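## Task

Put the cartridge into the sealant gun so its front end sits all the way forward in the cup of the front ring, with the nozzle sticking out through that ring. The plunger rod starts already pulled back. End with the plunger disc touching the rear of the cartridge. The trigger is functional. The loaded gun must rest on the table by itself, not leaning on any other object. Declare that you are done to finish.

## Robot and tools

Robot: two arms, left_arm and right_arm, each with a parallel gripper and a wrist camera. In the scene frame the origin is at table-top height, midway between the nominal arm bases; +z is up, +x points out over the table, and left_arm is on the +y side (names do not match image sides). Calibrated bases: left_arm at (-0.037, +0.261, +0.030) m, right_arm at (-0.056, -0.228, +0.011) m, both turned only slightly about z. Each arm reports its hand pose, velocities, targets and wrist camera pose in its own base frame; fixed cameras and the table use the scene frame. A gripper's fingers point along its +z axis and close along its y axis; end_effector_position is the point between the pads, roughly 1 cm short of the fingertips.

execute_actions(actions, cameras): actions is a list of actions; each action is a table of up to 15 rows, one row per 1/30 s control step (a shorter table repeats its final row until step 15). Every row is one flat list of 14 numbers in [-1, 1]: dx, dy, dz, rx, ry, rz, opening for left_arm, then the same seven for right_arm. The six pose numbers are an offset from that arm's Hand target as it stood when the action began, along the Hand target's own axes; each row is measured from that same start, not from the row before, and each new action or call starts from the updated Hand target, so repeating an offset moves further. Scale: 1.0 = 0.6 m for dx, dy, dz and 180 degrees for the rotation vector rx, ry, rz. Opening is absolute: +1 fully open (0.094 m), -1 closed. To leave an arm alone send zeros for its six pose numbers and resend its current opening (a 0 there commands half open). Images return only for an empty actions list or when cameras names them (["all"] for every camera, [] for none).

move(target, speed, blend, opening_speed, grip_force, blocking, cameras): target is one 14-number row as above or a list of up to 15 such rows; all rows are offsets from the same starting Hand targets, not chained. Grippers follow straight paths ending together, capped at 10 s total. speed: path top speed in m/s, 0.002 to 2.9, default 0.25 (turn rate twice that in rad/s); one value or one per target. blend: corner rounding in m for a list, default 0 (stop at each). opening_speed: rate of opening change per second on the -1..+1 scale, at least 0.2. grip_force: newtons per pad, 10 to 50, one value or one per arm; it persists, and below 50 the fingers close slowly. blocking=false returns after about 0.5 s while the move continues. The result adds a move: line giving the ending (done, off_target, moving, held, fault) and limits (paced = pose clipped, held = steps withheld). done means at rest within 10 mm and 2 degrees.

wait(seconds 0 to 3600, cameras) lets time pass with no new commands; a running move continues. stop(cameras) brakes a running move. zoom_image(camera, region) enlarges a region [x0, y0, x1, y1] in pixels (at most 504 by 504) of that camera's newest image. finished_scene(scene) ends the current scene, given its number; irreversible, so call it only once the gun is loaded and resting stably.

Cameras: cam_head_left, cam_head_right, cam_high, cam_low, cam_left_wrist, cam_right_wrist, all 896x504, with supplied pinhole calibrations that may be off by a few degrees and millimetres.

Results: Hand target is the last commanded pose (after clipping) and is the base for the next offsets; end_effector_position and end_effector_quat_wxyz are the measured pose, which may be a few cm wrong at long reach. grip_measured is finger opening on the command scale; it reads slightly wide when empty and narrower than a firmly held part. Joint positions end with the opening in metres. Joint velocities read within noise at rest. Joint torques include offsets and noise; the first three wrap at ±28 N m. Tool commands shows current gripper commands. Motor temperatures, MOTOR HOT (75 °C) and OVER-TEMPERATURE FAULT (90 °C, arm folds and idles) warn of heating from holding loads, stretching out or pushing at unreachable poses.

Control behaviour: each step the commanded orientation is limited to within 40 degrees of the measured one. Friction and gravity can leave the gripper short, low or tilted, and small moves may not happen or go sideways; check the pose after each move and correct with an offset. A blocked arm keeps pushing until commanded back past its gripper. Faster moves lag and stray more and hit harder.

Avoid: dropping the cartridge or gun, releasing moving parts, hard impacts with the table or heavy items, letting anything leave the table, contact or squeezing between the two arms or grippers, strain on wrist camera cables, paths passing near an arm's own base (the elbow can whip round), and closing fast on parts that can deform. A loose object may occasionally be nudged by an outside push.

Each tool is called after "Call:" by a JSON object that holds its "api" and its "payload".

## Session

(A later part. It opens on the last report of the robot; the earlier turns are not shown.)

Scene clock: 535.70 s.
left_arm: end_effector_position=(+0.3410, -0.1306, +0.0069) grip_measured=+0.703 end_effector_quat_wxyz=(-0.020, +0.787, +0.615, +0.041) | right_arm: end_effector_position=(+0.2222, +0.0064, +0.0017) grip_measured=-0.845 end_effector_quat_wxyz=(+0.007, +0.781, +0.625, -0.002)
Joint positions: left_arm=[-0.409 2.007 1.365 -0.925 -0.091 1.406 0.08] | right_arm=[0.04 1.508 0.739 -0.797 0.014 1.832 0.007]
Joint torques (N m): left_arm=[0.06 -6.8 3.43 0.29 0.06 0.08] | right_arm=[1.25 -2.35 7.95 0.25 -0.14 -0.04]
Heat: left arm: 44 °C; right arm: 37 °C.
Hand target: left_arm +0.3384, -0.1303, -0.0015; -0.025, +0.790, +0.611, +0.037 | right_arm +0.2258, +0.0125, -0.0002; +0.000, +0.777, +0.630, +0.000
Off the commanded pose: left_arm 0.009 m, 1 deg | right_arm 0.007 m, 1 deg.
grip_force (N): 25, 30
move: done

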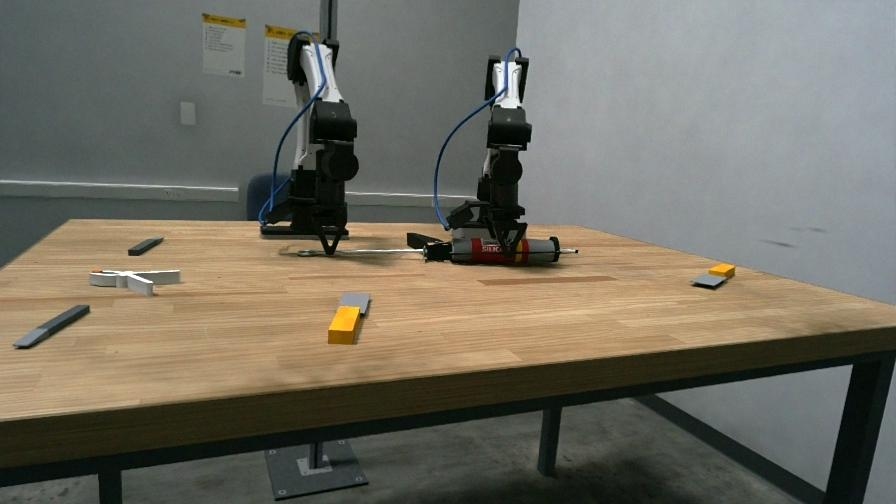

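Call:
{"api": "execute_actions", "payload": {"actions": [], "cameras": ["cam_head_left","cam_high","cam_head_right","cam_low","cam_right_wrist"]}}

Call:
{"api": "zoom_image", "payload": {"camera": "cam_head_left", "region": [280, 220, 350, 280]}}

Call:
{"api": "zoom_image", "payload": {"camera": "cam_head_left", "region": [390, 250, 470, 310]}}

Call:
{"api": "zoom_image", "payload": {"camera": "cam_high", "region": [420, 220, 540, 350]}}

Call:
{"api": "zoom_image", "payload": {"camera": "cam_low", "region": [440, 220, 490, 270]}}

Scene clock: 547.87 s.
left_arm: end_effector_position=(+0.3410, -0.1306, +0.0069) grip_measured=+0.703 end_effector_quat_wxyz=(-0.020, +0.787, +0.615, +0.041) | right_arm: end_effector_position=(+0.2222, +0.0064, +0.0017) grip_measured=-0.845 end_effector_quat_wxyz=(+0.007, +0.781, +0.624, -0.002)
Joint positions: left_arm=[-0.409 2.007 1.365 -0.925 -0.091 1.406 0.08] | right_arm=[0.04 1.508 0.739 -0.797 0.014 1.832 0.007]
Joint velocities: within noise
Joint torques (N m): left_arm=[0.03 -6.72 3.55 0.31 0.09 0.06] | right_arm=[1.25 -2.3 8.03 0.25 -0.14 -0.05]
Motor temperatures (°C): left_arm=[26 43 33 25 25 27 29] | right_arm=[25 28 38 25 26 23 26]
Heat: left arm: 43 °C; right arm: 38 °C.
Hand target: left_arm +0.3384, -0.1303, -0.0015; -0.025, +0.790, +0.611, +0.037 | right_arm +0.2258, +0.0125, -0.0002; +0.000, +0.777, +0.630, +0.000
Tool commands: left_gripper/opening=+0.5 right_gripper/opening=-0.97
Off the commanded pose: left_arm 0.009 m, 1 deg | right_arm 0.007 m, 1 deg.
grip_force (N): 25, 30
camera_calibration:
cam_right_wrist: T_world_to_cam=[[-0.98231, 0.18406, -0.03448, 0.22398], [0.14647, 0.86993, 0.47092, 0.00197], [0.11668, 0.45754, -0.8815, 0.07212]] pos_world=[0.21131, -0.07594, 0.07037]
Images, in order (width x height): cam_head_left 896x504, cam_head_right 896x504, cam_high 896x504, cam_low 896x504, cam_right_wrist 896x504.

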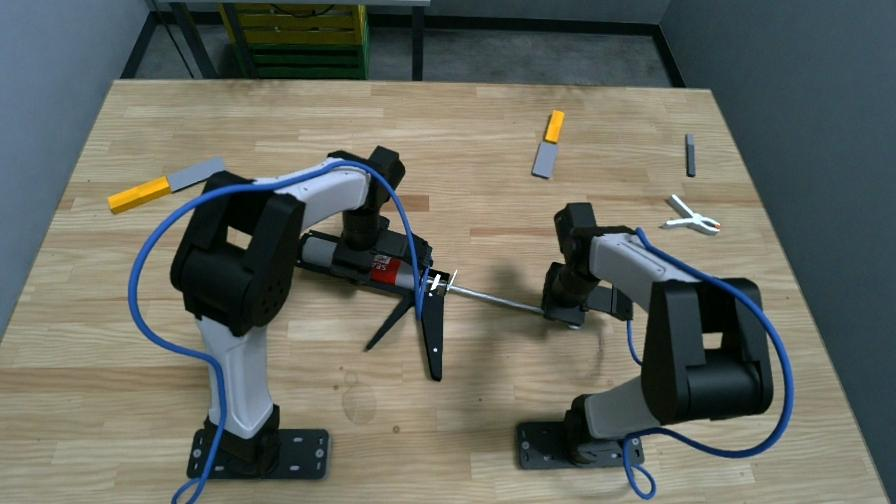

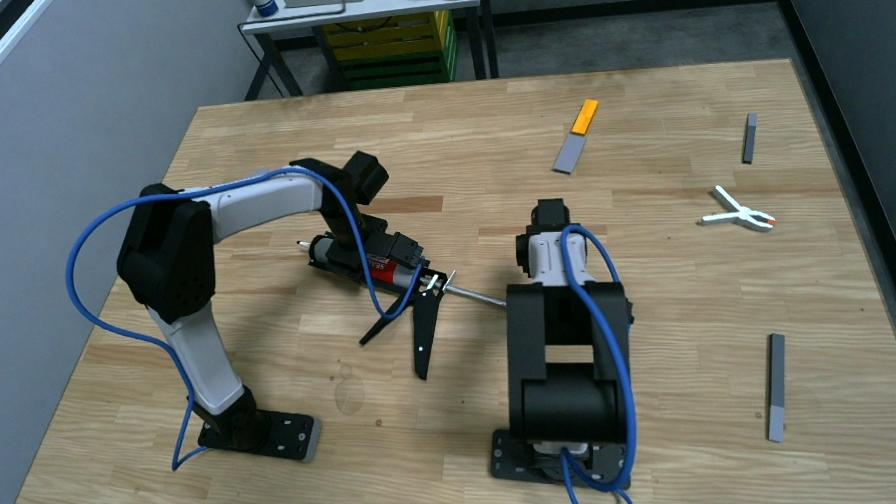

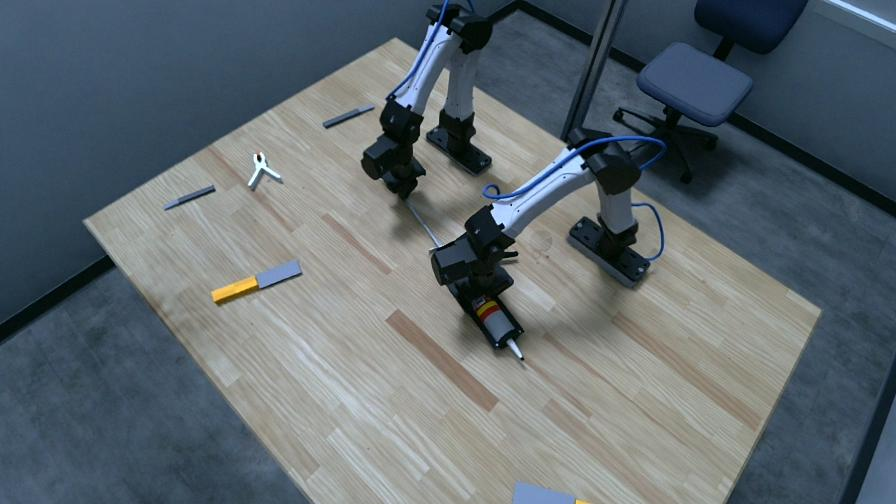

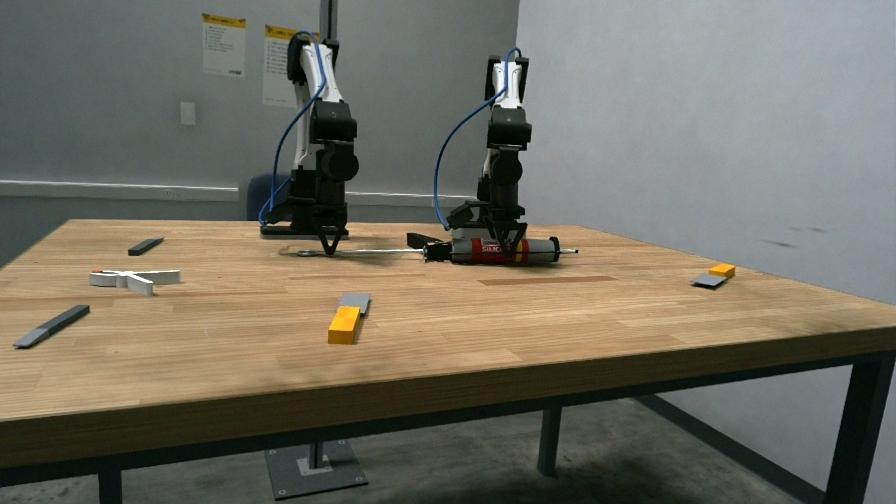

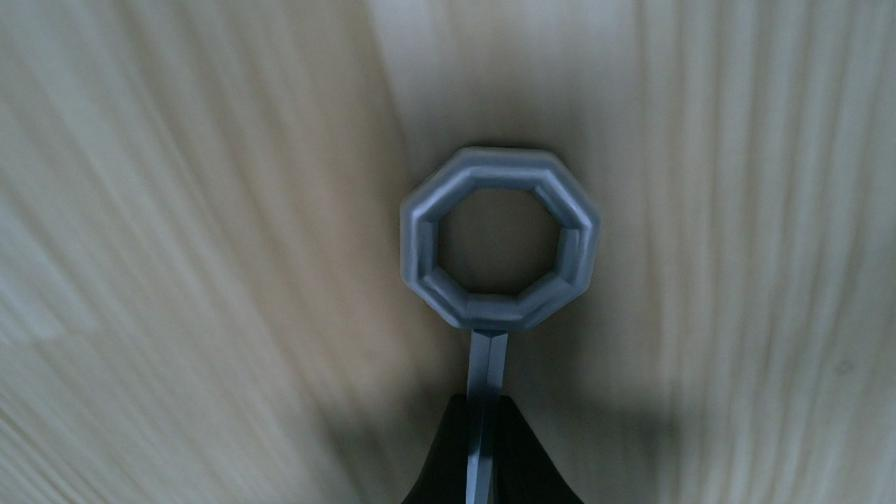

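Scaled by 7.200.

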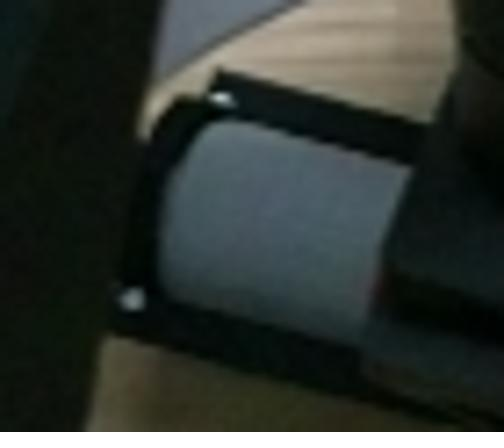

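Scaled by 6.300.

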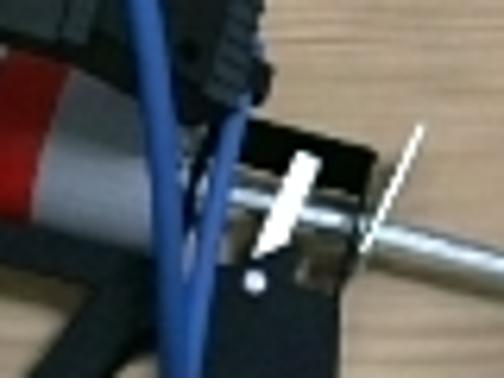

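Scaled by 3.877.

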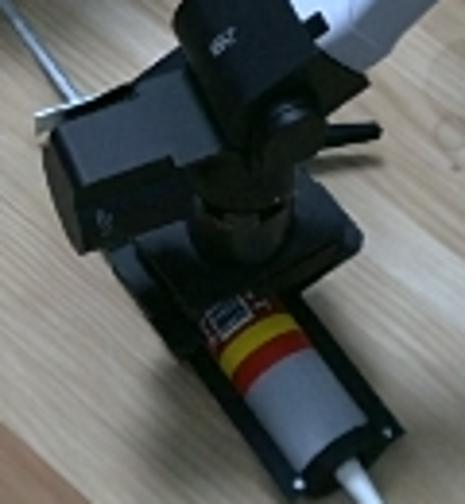

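Scaled by 10.080.

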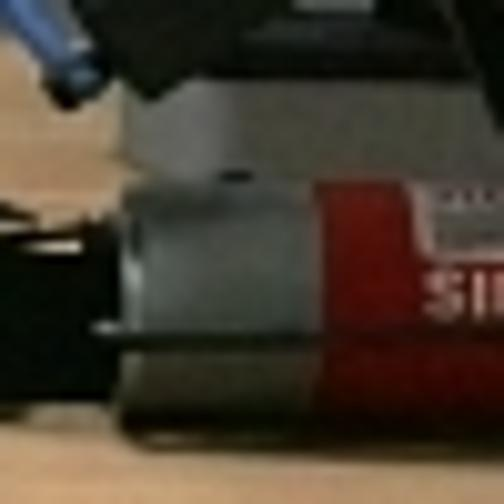

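Call:
{"api": "move", "payload": {"target": [[0, 0, 0, 0, 0, 0, 1, -0.006, 0, 0, 0, 0, 0, -0.97],[0, 0, -0.045, 0, 0, 0, 1, -0.006, 0, 0, 0, 0, 0, -0.97]], "speed": 0.05, "opening_speed": 1.0, "cameras": ["cam_left_wrist"]}}

Scene clock: 562.60 s.
left_arm: end_effector_position=(+0.3337, -0.1277, +0.0112) grip_measured=+0.997 end_effector_quat_wxyz=(-0.037, +0.788, +0.614, +0.032) | right_arm: end_effector_position=(+0.2223, +0.0064, +0.0017) grip_measured=-0.845 end_effector_quat_wxyz=(+0.007, +0.781, +0.625, -0.002)
Joint positions: left_arm=[-0.41 2.007 1.383 -0.981 -0.091 1.406 0.094] | right_arm=[0.04 1.508 0.739 -0.797 0.014 1.832 0.007]
Joint torques (N m): left_arm=[-0.32 -9.47 6.67 -0.14 0.09 -0.01] | right_arm=[-0.17 -2.54 7.69 0.25 -0.13 -0.2]
Heat: left arm: 42 °C; right arm: 38 °C.
Hand target: left_arm +0.3377, -0.1327, +0.0254; -0.025, +0.790, +0.611, +0.037 | right_arm +0.2251, +0.0089, -0.0002; +0.000, +0.777, +0.630, +0.000
Off the commanded pose: left_arm 0.016 m, 2 deg | right_arm 0.004 m, 1 deg.
grip_force (N): 25, 30
move: off_target (left_arm)
cam_left_wrist: T_world_to_cam=[[-0.97584, 0.21825, -0.0098, 0.36104], [0.1762, 0.81277, 0.5553, 0.08093], [0.12916, 0.54016, -0.83159, 0.13973]] pos_world=[0.32001, -0.22005, 0.07479]

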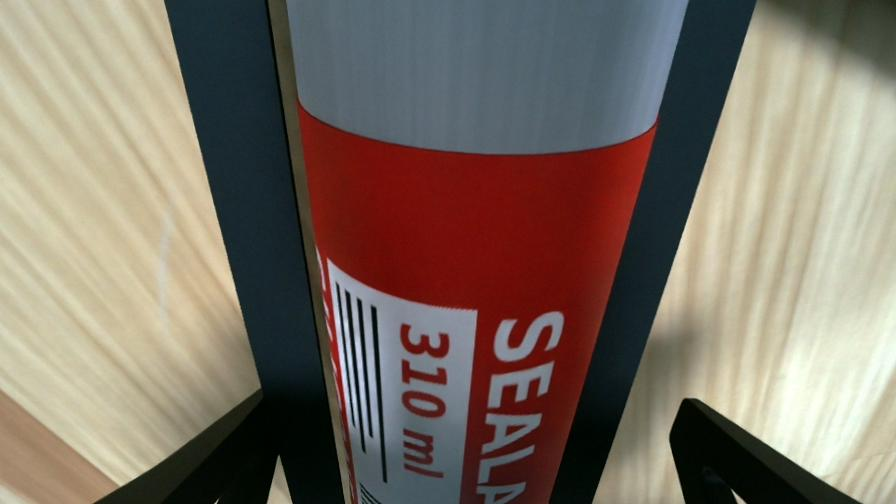

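Call:
{"api": "move", "payload": {"target": [[0, 0.01, -0.016, 0, 0, 0, 1, 0, 0, 0, 0, 0, 0, -0.97]], "speed": 0.05, "cameras": ["cam_left_wrist"]}}

Scene clock: 565.77 s.
left_arm: end_effector_position=(+0.3372, -0.1292, +0.0240) grip_measured=+0.997 end_effector_quat_wxyz=(-0.039, +0.788, +0.614, +0.031) | right_arm: end_effector_position=(+0.2223, +0.0064, +0.0017) grip_measured=-0.845 end_effector_quat_wxyz=(+0.007, +0.781, +0.625, -0.002)
Joint positions: left_arm=[-0.41 2.007 1.437 -1.039 -0.091 1.406 0.094] | right_arm=[0.04 1.508 0.739 -0.797 0.014 1.832 0.007]
Joint torques (N m): left_arm=[-0.34 -8.8 6.89 -0.01 0.06 -0.01] | right_arm=[-0.18 -2.56 7.71 0.25 -0.14 -0.2]
Heat: left arm: 42 °C; right arm: 38 °C.
Hand target: left_arm +0.3432, -0.1350, +0.0350; -0.025, +0.790, +0.611, +0.037 | right_arm +0.2251, +0.0089, -0.0002; +0.000, +0.777, +0.630, +0.000
Off the commanded pose: left_arm 0.014 m, 2 deg | right_arm 0.004 m, 1 deg.
grip_force (N): 25, 30
move: off_target (left_arm)
cam_left_wrist: T_world_to_cam=[[-0.97588, 0.21825, -0.00605, 0.36481], [0.17814, 0.81196, 0.55586, 0.07367], [0.12622, 0.54138, -0.83125, 0.15187]] pos_world=[0.32372, -0.22166, 0.08749]

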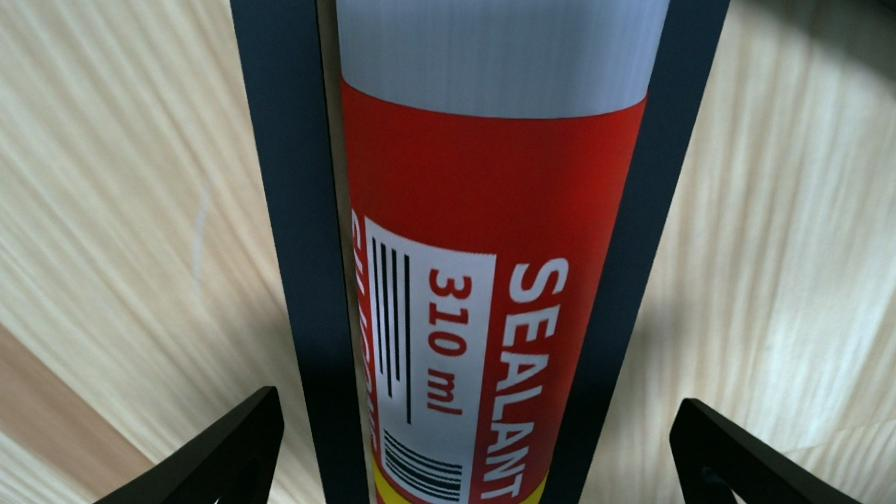

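Call:
{"api": "move", "payload": {"target": [[0, 0.004, 0.032, 0, 0, 0, 1, 0, 0, 0, 0, 0, 0, -0.97]], "speed": 0.05}}

Scene clock: 568.63 s.
left_arm: end_effector_position=(+0.3474, -0.1336, +0.0238) grip_measured=+0.997 end_effector_quat_wxyz=(-0.019, +0.787, +0.615, +0.042) | right_arm: end_effector_position=(+0.2223, +0.0064, +0.0017) grip_measured=-0.845 end_effector_quat_wxyz=(+0.007, +0.781, +0.625, -0.002)
Joint positions: left_arm=[-0.41 2.007 1.437 -0.994 -0.091 1.406 0.094] | right_arm=[0.04 1.508 0.739 -0.797 0.014 1.832 0.007]
Joint torques (N m): left_arm=[0.08 -6.54 4.38 0.24 0.06 0.06] | right_arm=[-0.13 -2.52 7.73 0.25 -0.13 -0.2]
Heat: left arm: 42 °C; right arm: 38 °C.
Hand target: left_arm +0.3461, -0.1340, +0.0159; -0.025, +0.790, +0.611, +0.037 | right_arm +0.2251, +0.0089, -0.0002; +0.000, +0.777, +0.630, +0.000
Off the commanded pose: left_arm 0.008 m, 1 deg | right_arm 0.004 m, 1 deg.
grip_force (N): 25, 30
move: done

Call:
{"api": "move", "payload": {"target": [[0, -0.009, 0.012, 0, 0, 0, 1, 0, 0, 0, 0, 0, 0, -0.97]], "speed": 0.05, "cameras": ["cam_left_wrist"]}}

Scene clock: 571.33 s.
left_arm: end_effector_position=(+0.3448, -0.1325, +0.0158) grip_measured=+0.997 end_effector_quat_wxyz=(-0.019, +0.787, +0.615, +0.042) | right_arm: end_effector_position=(+0.2223, +0.0064, +0.0017) grip_measured=-0.845 end_effector_quat_wxyz=(+0.007, +0.781, +0.625, -0.002)
Joint positions: left_arm=[-0.41 2.007 1.403 -0.96 -0.091 1.406 0.094] | right_arm=[0.04 1.508 0.739 -0.797 0.014 1.832 0.007]
Joint torques (N m): left_arm=[0.06 -7.15 3.56 0.22 0.06 0.05] | right_arm=[-0.16 -2.55 7.73 0.26 -0.13 -0.21]
Heat: left arm: 42 °C; right arm: 38 °C.
Hand target: left_arm +0.3410, -0.1320, +0.0087; -0.025, +0.790, +0.611, +0.037 | right_arm +0.2251, +0.0089, -0.0002; +0.000, +0.777, +0.630, +0.000
Off the commanded pose: left_arm 0.008 m, 1 deg | right_arm 0.004 m, 1 deg.
grip_force (N): 25, 30
move: done
cam_left_wrist: T_world_to_cam=[[-0.9747, 0.21773, -0.0506, 0.37319], [0.15515, 0.82194, 0.54803, 0.08891], [0.16091, 0.52631, -0.83493, 0.132]] pos_world=[0.32871, -0.22381, 0.08037]

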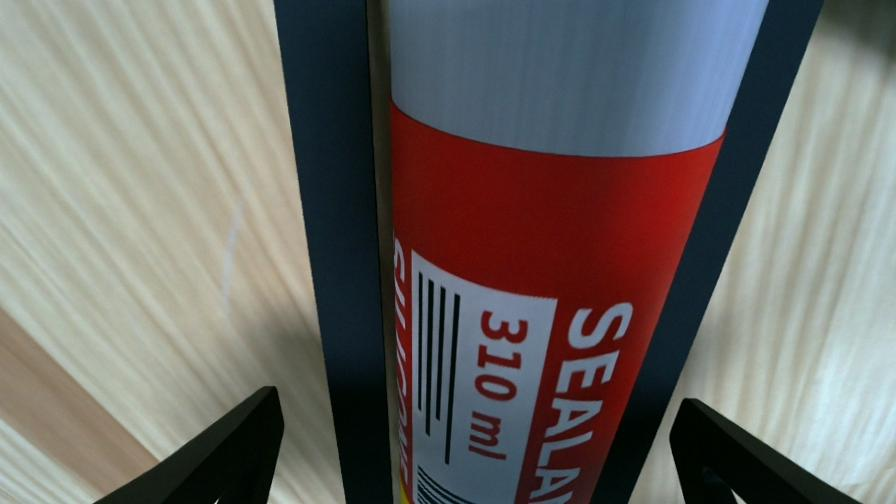

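Call:
{"api": "move", "payload": {"target": [[0, 0.010, -0.037, 0, 0, 0, 1, 0, 0, 0, 0, 0, 0, -0.97]], "speed": 0.05, "cameras": ["cam_left_wrist","cam_low"]}}

Call:
{"api": "zoom_image", "payload": {"camera": "cam_low", "region": [450, 200, 570, 270]}}

Scene clock: 575.67 s.
left_arm: end_effector_position=(+0.3411, -0.1309, +0.0252) grip_measured=+0.997 end_effector_quat_wxyz=(-0.032, +0.788, +0.614, +0.035) | right_arm: end_effector_position=(+0.2223, +0.0064, +0.0017) grip_measured=-0.845 end_effector_quat_wxyz=(+0.007, +0.781, +0.625, -0.002)
Joint positions: left_arm=[-0.41 2.007 1.442 -1.029 -0.091 1.406 0.094] | right_arm=[0.04 1.508 0.739 -0.797 0.014 1.832 0.007]
Joint torques (N m): left_arm=[-0.12 -7.75 6.94 -0.01 0.07 0.03] | right_arm=[-0.16 -2.54 7.72 0.26 -0.13 -0.2]
Heat: left arm: 41 °C; right arm: 38 °C.
Hand target: left_arm +0.3462, -0.1354, +0.0308; -0.025, +0.790, +0.611, +0.037 | right_arm +0.2251, +0.0089, -0.0002; +0.000, +0.777, +0.630, +0.000
Off the commanded pose: left_arm 0.009 m, 1 deg | right_arm 0.004 m, 1 deg.
grip_force (N): 25, 30
move: done
cam_left_wrist: T_world_to_cam=[[-0.97567, 0.21821, -0.02136, 0.36938], [0.17025, 0.81537, 0.55334, 0.07685], [0.13817, 0.53624, -0.83268, 0.14858]] pos_world=[0.32678, -0.22294, 0.08908]
Images, in order (width x height): cam_low 896x504, cam_left_wrist 896x504.

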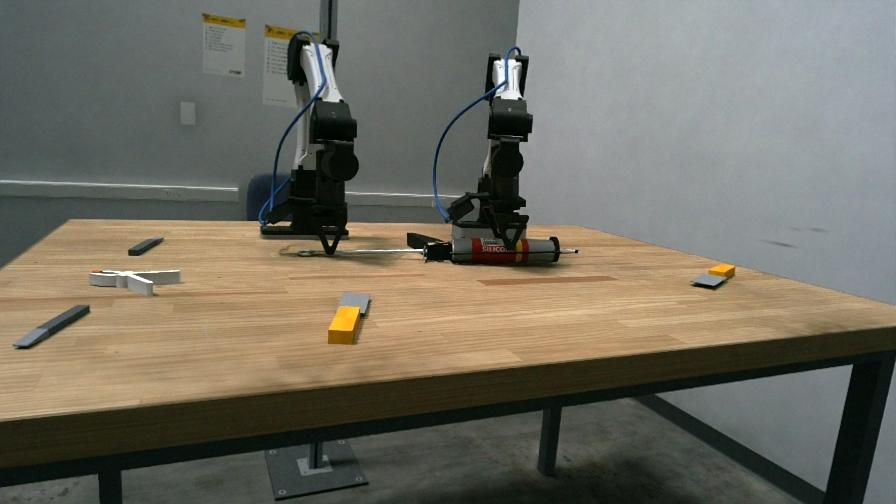

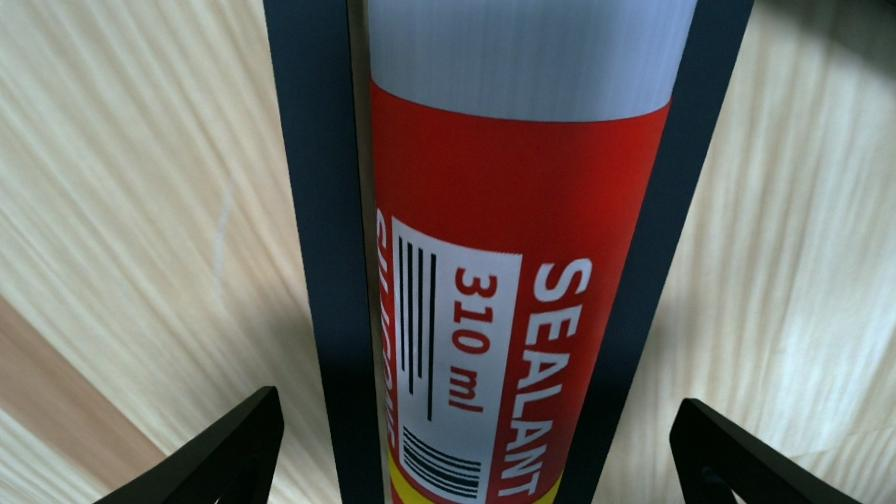

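Scaled by 4.200.

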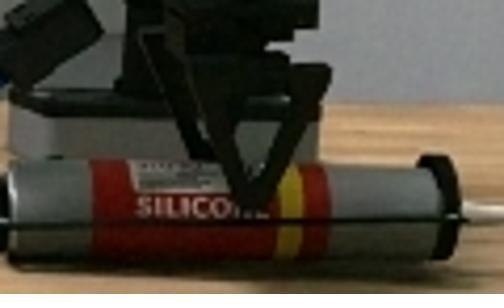

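Call:
{"api": "move", "payload": {"target": [[0, -0.0155, 0.032, 0, 0, 0, 1, 0, 0, 0, 0, 0, 0, -0.97]], "speed": 0.05, "cameras": ["cam_left_wrist"]}}

Scene clock: 579.67 s.
left_arm: end_effector_position=(+0.3406, -0.1307, +0.0135) grip_measured=+0.997 end_effector_quat_wxyz=(-0.025, +0.788, +0.614, +0.038) | right_arm: end_effector_position=(+0.2223, +0.0064, +0.0017) grip_measured=-0.845 end_effector_quat_wxyz=(+0.007, +0.781, +0.625, -0.002)
Joint positions: left_arm=[-0.41 2.007 1.393 -0.965 -0.091 1.406 0.094] | right_arm=[0.04 1.508 0.739 -0.797 0.014 1.832 0.007]
Joint torques (N m): left_arm=[-0.16 -8.27 3.54 0.22 0.06 0.03] | right_arm=[-0.16 -2.54 7.71 0.25 -0.13 -0.2]
Heat: left arm: 41 °C; right arm: 38 °C.
Hand target: left_arm +0.3378, -0.1315, +0.0117; -0.025, +0.790, +0.611, +0.037 | right_arm +0.2251, +0.0089, -0.0002; +0.000, +0.777, +0.630, +0.000
Off the commanded pose: left_arm 0.003 m, 0 deg | right_arm 0.004 m, 1 deg.
grip_force (N): 25, 30
move: done
cam_left_wrist: T_world_to_cam=[[-0.97529, 0.21796, -0.03598, 0.36858], [0.16265, 0.81869, 0.55071, 0.0864], [0.14949, 0.53126, -0.83392, 0.1343]] pos_world=[0.32534, -0.22242, 0.07768]

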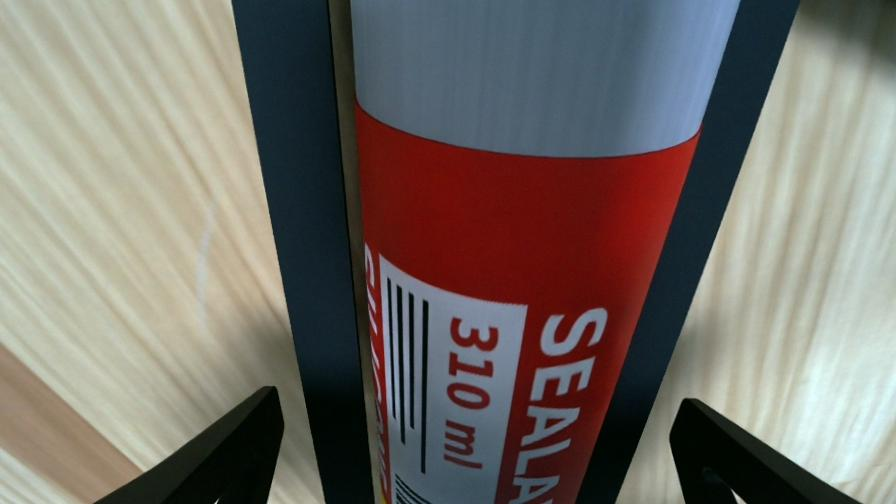

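Call:
{"api": "move", "payload": {"target": [[0, 0.010, -0.027, 0, 0, 0, 1, 0, 0, 0, 0, 0, 0, -0.97]], "speed": 0.05}}

Scene clock: 582.53 s.
left_arm: end_effector_position=(+0.3373, -0.1293, +0.0193) grip_measured=+0.997 end_effector_quat_wxyz=(-0.035, +0.788, +0.614, +0.033) | right_arm: end_effector_position=(+0.2223, +0.0064, +0.0017) grip_measured=-0.845 end_effector_quat_wxyz=(+0.007, +0.781, +0.625, -0.002)
Joint positions: left_arm=[-0.41 2.007 1.417 -1.012 -0.091 1.406 0.094] | right_arm=[0.04 1.508 0.739 -0.797 0.014 1.832 0.007]
Joint torques (N m): left_arm=[-0.21 -8.25 6.89 -0.03 0.07 0] | right_arm=[-0.16 -2.55 7.75 0.25 -0.13 -0.2]
Heat: left arm: 41 °C; right arm: 38 °C.
Hand target: left_arm +0.3431, -0.1343, +0.0278; -0.025, +0.790, +0.611, +0.037 | right_arm +0.2251, +0.0089, -0.0002; +0.000, +0.777, +0.630, +0.000
Off the commanded pose: left_arm 0.012 m, 1 deg | right_arm 0.004 m, 1 deg.
grip_force (N): 25, 30
move: off_target (left_arm)

Call:
{"api": "move", "payload": {"target": [[0, 0.003, 0, 0, 0, 0, -0.06, 0, 0, 0, 0, 0, 0, -0.97]], "speed": 0.05, "grip_force": [40, 30], "opening_speed": 0.6, "cameras": ["cam_left_wrist","cam_low"]}}

Call:
{"api": "zoom_image", "payload": {"camera": "cam_low", "region": [510, 220, 580, 270]}}

Scene clock: 588.30 s.
left_arm: end_effector_position=(+0.3394, -0.1301, +0.0215) grip_measured=-0.052 end_effector_quat_wxyz=(-0.033, +0.788, +0.614, +0.034) | right_arm: end_effector_position=(+0.2223, +0.0064, +0.0017) grip_measured=-0.845 end_effector_quat_wxyz=(+0.007, +0.781, +0.625, -0.002)
Joint positions: left_arm=[-0.41 2.007 1.427 -1.016 -0.091 1.406 0.045] | right_arm=[0.04 1.508 0.739 -0.797 0.014 1.832 0.007]
Joint torques (N m): left_arm=[-0.17 -7.88 6.89 0 0.07 0.01] | right_arm=[-0.17 -2.55 7.68 0.25 -0.13 -0.2]
Heat: left arm: 41 °C; right arm: 38 °C.
Hand target: left_arm +0.3448, -0.1347, +0.0278; -0.025, +0.790, +0.611, +0.037 | right_arm +0.2251, +0.0089, -0.0002; +0.000, +0.777, +0.630, +0.000
Off the commanded pose: left_arm 0.010 m, 1 deg | right_arm 0.004 m, 1 deg.
grip_force (N): 40, 30
move: done
cam_left_wrist: T_world_to_cam=[[-0.97571, 0.21825, -0.01874, 0.36739], [0.17161, 0.81479, 0.55378, 0.07799], [0.13613, 0.53711, -0.83245, 0.14618]] pos_world=[0.32519, -0.22224, 0.08539]
Images, in order (width x height): cam_low 896x504, cam_left_wrist 896x504.

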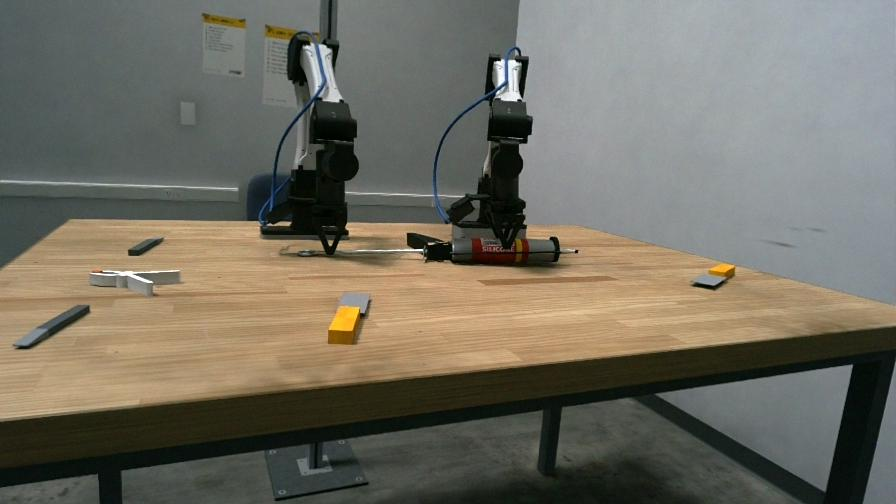

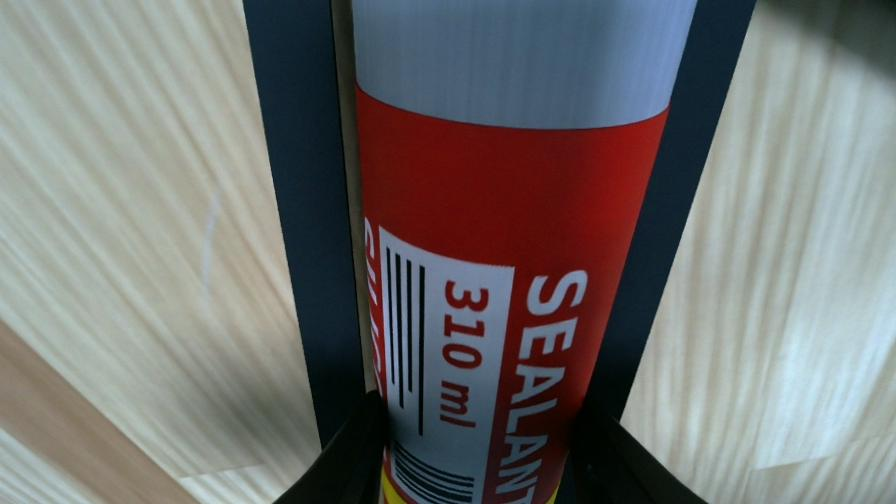

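Scaled by 7.200.

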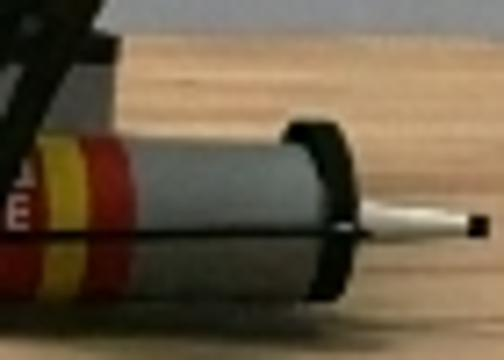

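Call:
{"api": "move", "payload": {"target": [[0, 0, 0, 0, 0, 0, -0.14, 0, 0, 0, 0, 0, 0, -0.97],[0, 0, -0.008, 0, 0, 0, -0.14, 0, 0, 0, 0, 0, 0, -0.97]], "speed": 0.04, "cameras": ["cam_low"]}}

Call:
{"api": "zoom_image", "payload": {"camera": "cam_low", "region": [510, 220, 580, 270]}}

Scene clock: 592.23 s.
left_arm: end_effector_position=(+0.3393, -0.1301, +0.0221) grip_measured=-0.088 end_effector_quat_wxyz=(-0.033, +0.788, +0.614, +0.034) | right_arm: end_effector_position=(+0.2223, +0.0064, +0.0017) grip_measured=-0.845 end_effector_quat_wxyz=(+0.007, +0.781, +0.625, -0.002)
Joint positions: left_arm=[-0.41 2.007 1.429 -1.02 -0.091 1.406 0.043] | right_arm=[0.04 1.508 0.739 -0.797 0.014 1.832 0.007]
Joint torques (N m): left_arm=[-0.23 -8.32 7.5 -0.1 0.08 0.02] | right_arm=[-0.17 -2.52 7.72 0.26 -0.16 -0.22]
Heat: left arm: 41 °C; right arm: 38 °C.
Hand target: left_arm +0.3447, -0.1351, +0.0326; -0.025, +0.790, +0.611, +0.037 | right_arm +0.2250, +0.0089, -0.0002; -0.001, +0.777, +0.630, +0.000
Off the commanded pose: left_arm 0.013 m, 1 deg | right_arm 0.004 m, 1 deg.
grip_force (N): 40, 30
move: off_target (left_arm)

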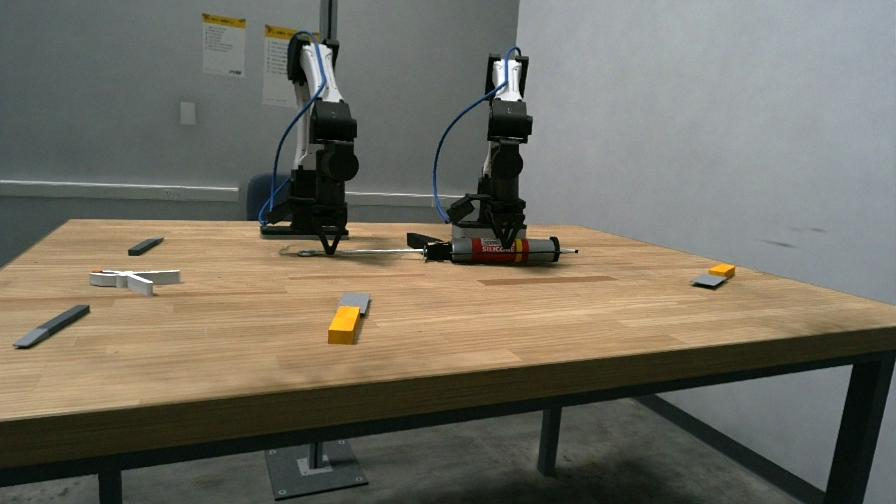

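Scaled by 7.200.

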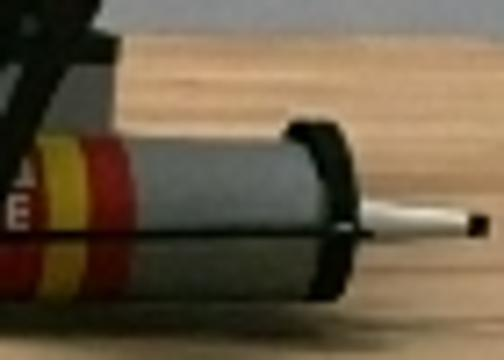

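Call:
{"api": "move", "payload": {"target": [[0, 0, -0.008, 0, 0, 0, -0.14, 0, 0, 0, 0, 0, 0, -0.97]], "speed": 0.04, "cameras": ["cam_low"]}}

Call:
{"api": "zoom_image", "payload": {"camera": "cam_low", "region": [510, 220, 580, 270]}}

Scene clock: 594.53 s.
left_arm: end_effector_position=(+0.3383, -0.1297, +0.0245) grip_measured=-0.088 end_effector_quat_wxyz=(-0.037, +0.788, +0.614, +0.032) | right_arm: end_effector_position=(+0.2223, +0.0065, +0.0017) grip_measured=-0.845 end_effector_quat_wxyz=(+0.007, +0.781, +0.625, -0.002)
Joint positions: left_arm=[-0.41 2.007 1.439 -1.037 -0.091 1.406 0.043] | right_arm=[0.04 1.508 0.739 -0.797 0.014 1.831 0.007]
Joint torques (N m): left_arm=[-0.31 -8.69 7.73 -0.14 0.08 -0.01] | right_arm=[-0.14 -2.56 7.71 0.24 -0.13 -0.19]
Heat: left arm: 41 °C; right arm: 38 °C.
Hand target: left_arm +0.3445, -0.1355, +0.0374; -0.025, +0.790, +0.611, +0.037 | right_arm +0.2250, +0.0089, -0.0002; +0.000, +0.777, +0.630, +0.000
Off the commanded pose: left_arm 0.015 m, 1 deg | right_arm 0.004 m, 1 deg.
grip_force (N): 40, 30
move: off_target (left_arm)

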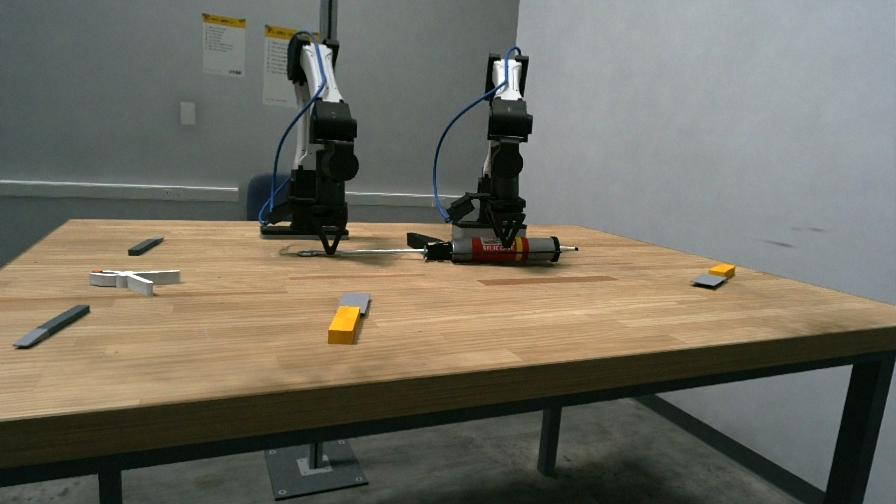

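Scaled by 7.200.

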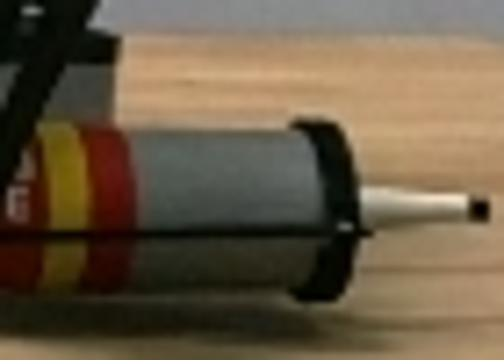

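Call:
{"api": "move", "payload": {"target": [[0.028, 0, 0, 0, 0, 0, -0.14, 0, 0, 0, 0, 0, 0, -0.97]], "speed": 0.04, "cameras": ["cam_low"]}}

Call:
{"api": "zoom_image", "payload": {"camera": "cam_low", "region": [510, 220, 580, 270]}}

Call:
{"api": "zoom_image", "payload": {"camera": "cam_low", "region": [400, 220, 470, 270]}}

Scene clock: 598.87 s.
left_arm: end_effector_position=(+0.3415, -0.1190, +0.0246) grip_measured=-0.089 end_effector_quat_wxyz=(-0.038, +0.788, +0.614, +0.029) | right_arm: end_effector_position=(+0.2225, +0.0078, +0.0017) grip_measured=-0.845 end_effector_quat_wxyz=(+0.004, +0.780, +0.625, +0.001)
Joint positions: left_arm=[-0.378 2.007 1.44 -1.04 -0.089 1.439 0.043] | right_arm=[0.04 1.508 0.739 -0.796 0.006 1.83 0.007]
Joint torques (N m): left_arm=[0.7 -9.48 6.91 -0.1 0.06 0.12] | right_arm=[-0.16 -2.55 7.73 0.25 -0.06 -0.19]
Heat: left arm: 42 °C; right arm: 38 °C.
Hand target: left_arm +0.3488, -0.1194, +0.0389; -0.025, +0.790, +0.611, +0.037 | right_arm +0.2250, +0.0089, -0.0002; -0.001, +0.777, +0.630, +0.000
Off the commanded pose: left_arm 0.016 m, 2 deg | right_arm 0.003 m, 1 deg.
grip_force (N): 40, 30
move: off_target (left_arm)

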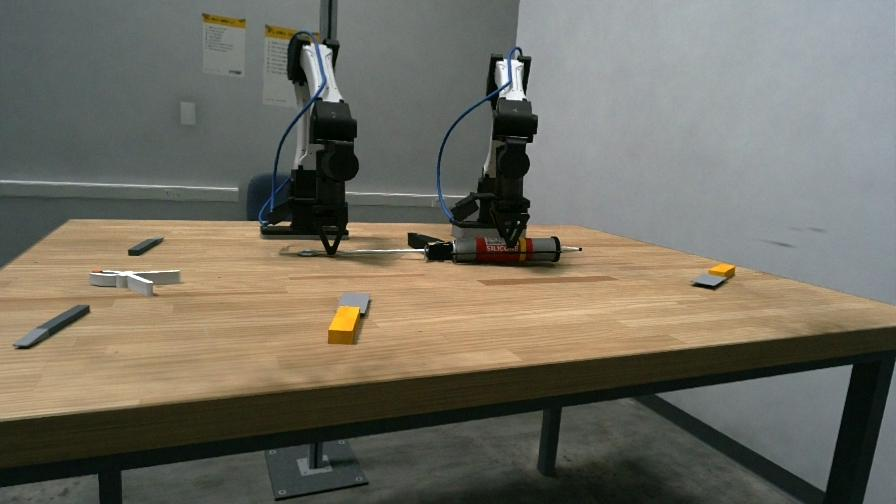

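Scaled by 7.200.

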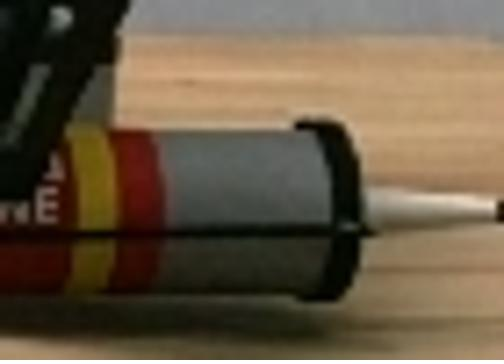

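Scaled by 7.200.

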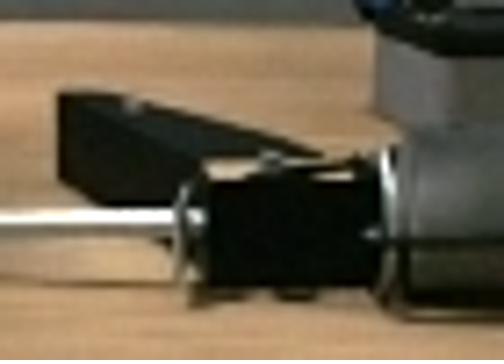

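Call:
{"api": "move", "payload": {"target": [[0.009, 0, 0, 0, 0, 0, -0.14, 0, 0, 0, 0, 0, 0, -0.97]], "speed": 0.04, "cameras": ["cam_low"]}}

Call:
{"api": "zoom_image", "payload": {"camera": "cam_low", "region": [510, 220, 580, 270]}}

Scene clock: 602.47 s.
left_arm: end_effector_position=(+0.3420, -0.1172, +0.0245) grip_measured=-0.089 end_effector_quat_wxyz=(-0.037, +0.789, +0.613, +0.025) | right_arm: end_effector_position=(+0.2227, +0.0088, +0.0017) grip_measured=-0.845 end_effector_quat_wxyz=(+0.002, +0.780, +0.625, +0.003)
Joint positions: left_arm=[-0.369 2.007 1.44 -1.041 -0.081 1.45 0.043] | right_arm=[0.04 1.508 0.739 -0.795 0 1.83 0.007]
Joint torques (N m): left_arm=[1.02 -9.73 6.83 -0.11 -0.05 0.17] | right_arm=[-0.17 -2.54 7.69 0.24 -0.01 -0.19]
Heat: left arm: 42 °C; right arm: 38 °C.
Hand target: left_arm +0.3501, -0.1142, +0.0394; -0.025, +0.790, +0.611, +0.037 | right_arm +0.2250, +0.0090, -0.0002; -0.001, +0.777, +0.630, +0.000
Off the commanded pose: left_arm 0.017 m, 2 deg | right_arm 0.003 m, 1 deg.
grip_force (N): 40, 30
move: off_target (left_arm)

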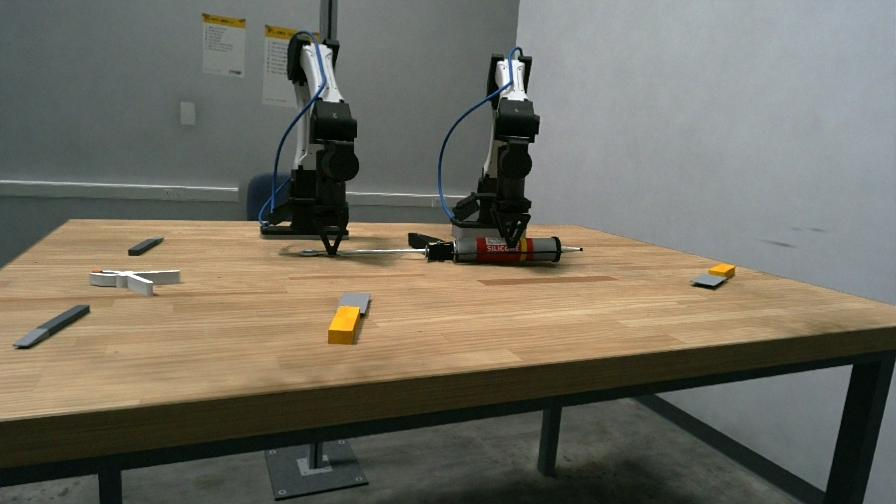

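Scaled by 7.200.

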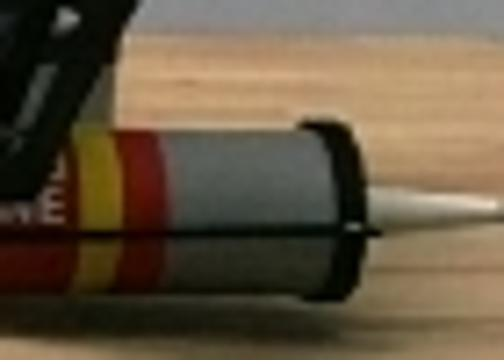

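Call:
{"api": "move", "payload": {"target": [[-0.004, 0, 0.024, 0, 0, 0, -0.1, 0, 0, 0, 0, 0, 0, -0.97]], "speed": 0.04, "cameras": ["cam_low"]}}

Call:
{"api": "zoom_image", "payload": {"camera": "cam_low", "region": [510, 220, 580, 270]}}

Scene clock: 609.77 s.
left_arm: end_effector_position=(+0.3451, -0.1181, +0.0244) grip_measured=-0.089 end_effector_quat_wxyz=(-0.031, +0.788, +0.614, +0.028) | right_arm: end_effector_position=(+0.2227, +0.0089, +0.0017) grip_measured=-0.845 end_effector_quat_wxyz=(+0.002, +0.780, +0.625, +0.003)
Joint positions: left_arm=[-0.368 2.007 1.44 -1.028 -0.08 1.45 0.043] | right_arm=[0.04 1.508 0.739 -0.795 0 1.83 0.007]
Joint torques (N m): left_arm=[0.79 -8.31 4.27 0.29 -0.03 0.13] | right_arm=[-0.17 -2.56 7.71 0.24 0 -0.2]
Heat: left arm: 42 °C; right arm: 38 °C.
Hand target: left_arm +0.3499, -0.1152, +0.0249; -0.025, +0.790, +0.611, +0.037 | right_arm +0.2250, +0.0090, -0.0002; -0.001, +0.777, +0.630, +0.000
Off the commanded pose: left_arm 0.006 m, 1 deg | right_arm 0.003 m, 1 deg.
grip_force (N): 40, 30
move: done

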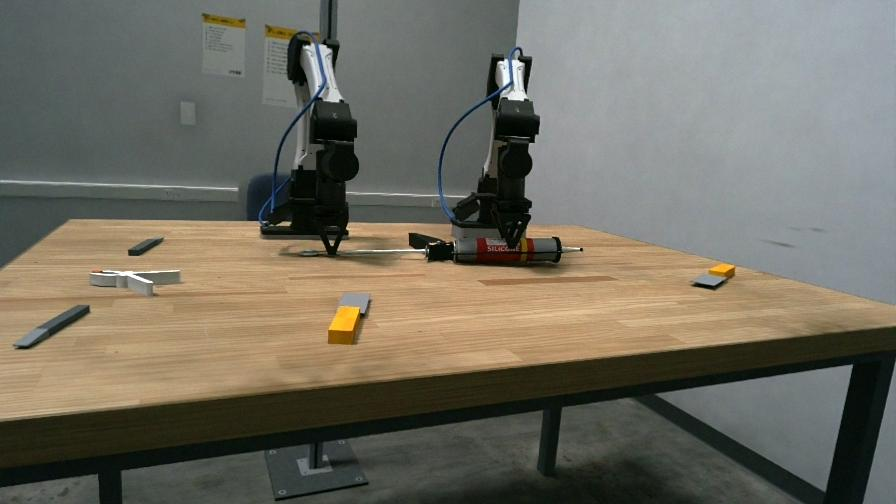

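Scaled by 7.200.

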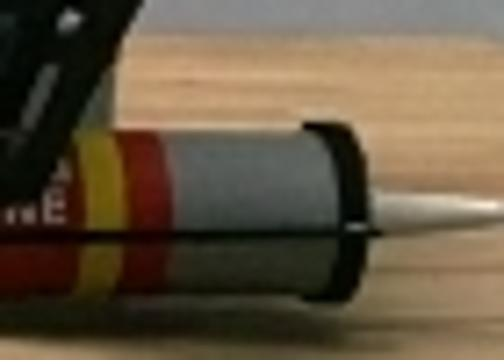

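Call:
{"api": "move", "payload": {"target": [[0, 0, 0.012, 0, 0, 0, -0.1, 0, 0, 0, 0, 0, 0, -0.97],[0, 0, 0.012, 0, 0, 0, 0.7, 0, 0, 0, 0, 0, 0, -0.97]], "speed": 0.04, "opening_speed": 1.0, "cameras": ["cam_low","cam_left_wrist"]}}

Call:
{"api": "zoom_image", "payload": {"camera": "cam_low", "region": [510, 220, 580, 270]}}

Scene clock: 616.07 s.
left_arm: end_effector_position=(+0.3527, -0.1191, +0.0229) grip_measured=+0.696 end_effector_quat_wxyz=(-0.017, +0.788, +0.614, +0.037) | right_arm: end_effector_position=(+0.2228, +0.0089, +0.0017) grip_measured=-0.845 end_effector_quat_wxyz=(+0.002, +0.780, +0.625, +0.003)
Joint positions: left_arm=[-0.363 2.007 1.433 -0.989 -0.081 1.456 0.08] | right_arm=[0.04 1.508 0.739 -0.794 0 1.83 0.007]
Joint torques (N m): left_arm=[0.55 -7.75 3.41 0.24 -0.04 0.1] | right_arm=[-0.13 -2.54 7.73 0.24 -0.01 -0.19]
Heat: left arm: 42 °C; right arm: 38 °C.
Hand target: left_arm +0.3502, -0.1146, +0.0177; -0.025, +0.790, +0.611, +0.037 | right_arm +0.2250, +0.0089, -0.0002; -0.001, +0.777, +0.630, +0.000
Off the commanded pose: left_arm 0.007 m, 1 deg | right_arm 0.003 m, 1 deg.
grip_force (N): 40, 30
move: done
cam_left_wrist: T_world_to_cam=[[-0.97445, 0.21985, -0.04584, 0.37829], [0.16097, 0.82607, 0.5401, 0.07142], [0.15661, 0.51892, -0.84035, 0.13031]] pos_world=[0.33672, -0.20978, 0.08827]

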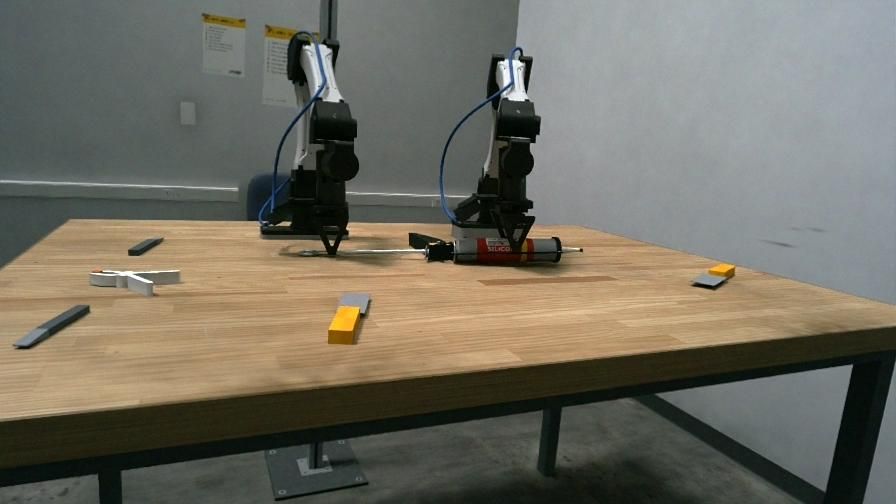

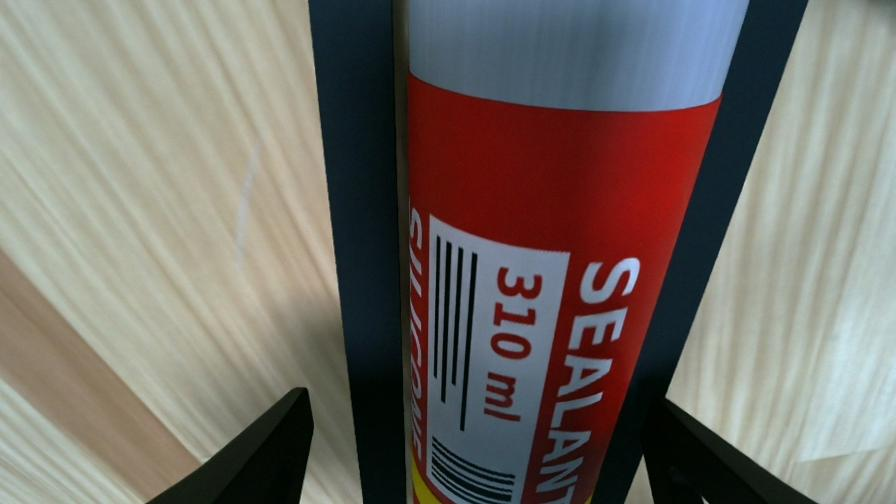

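Scaled by 7.200.

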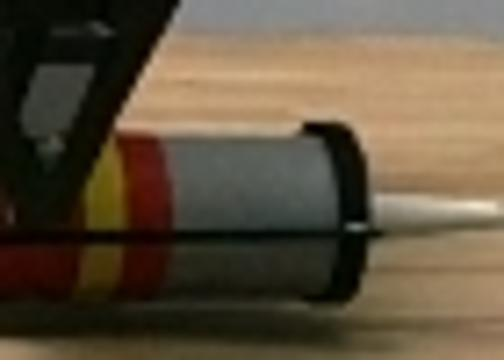

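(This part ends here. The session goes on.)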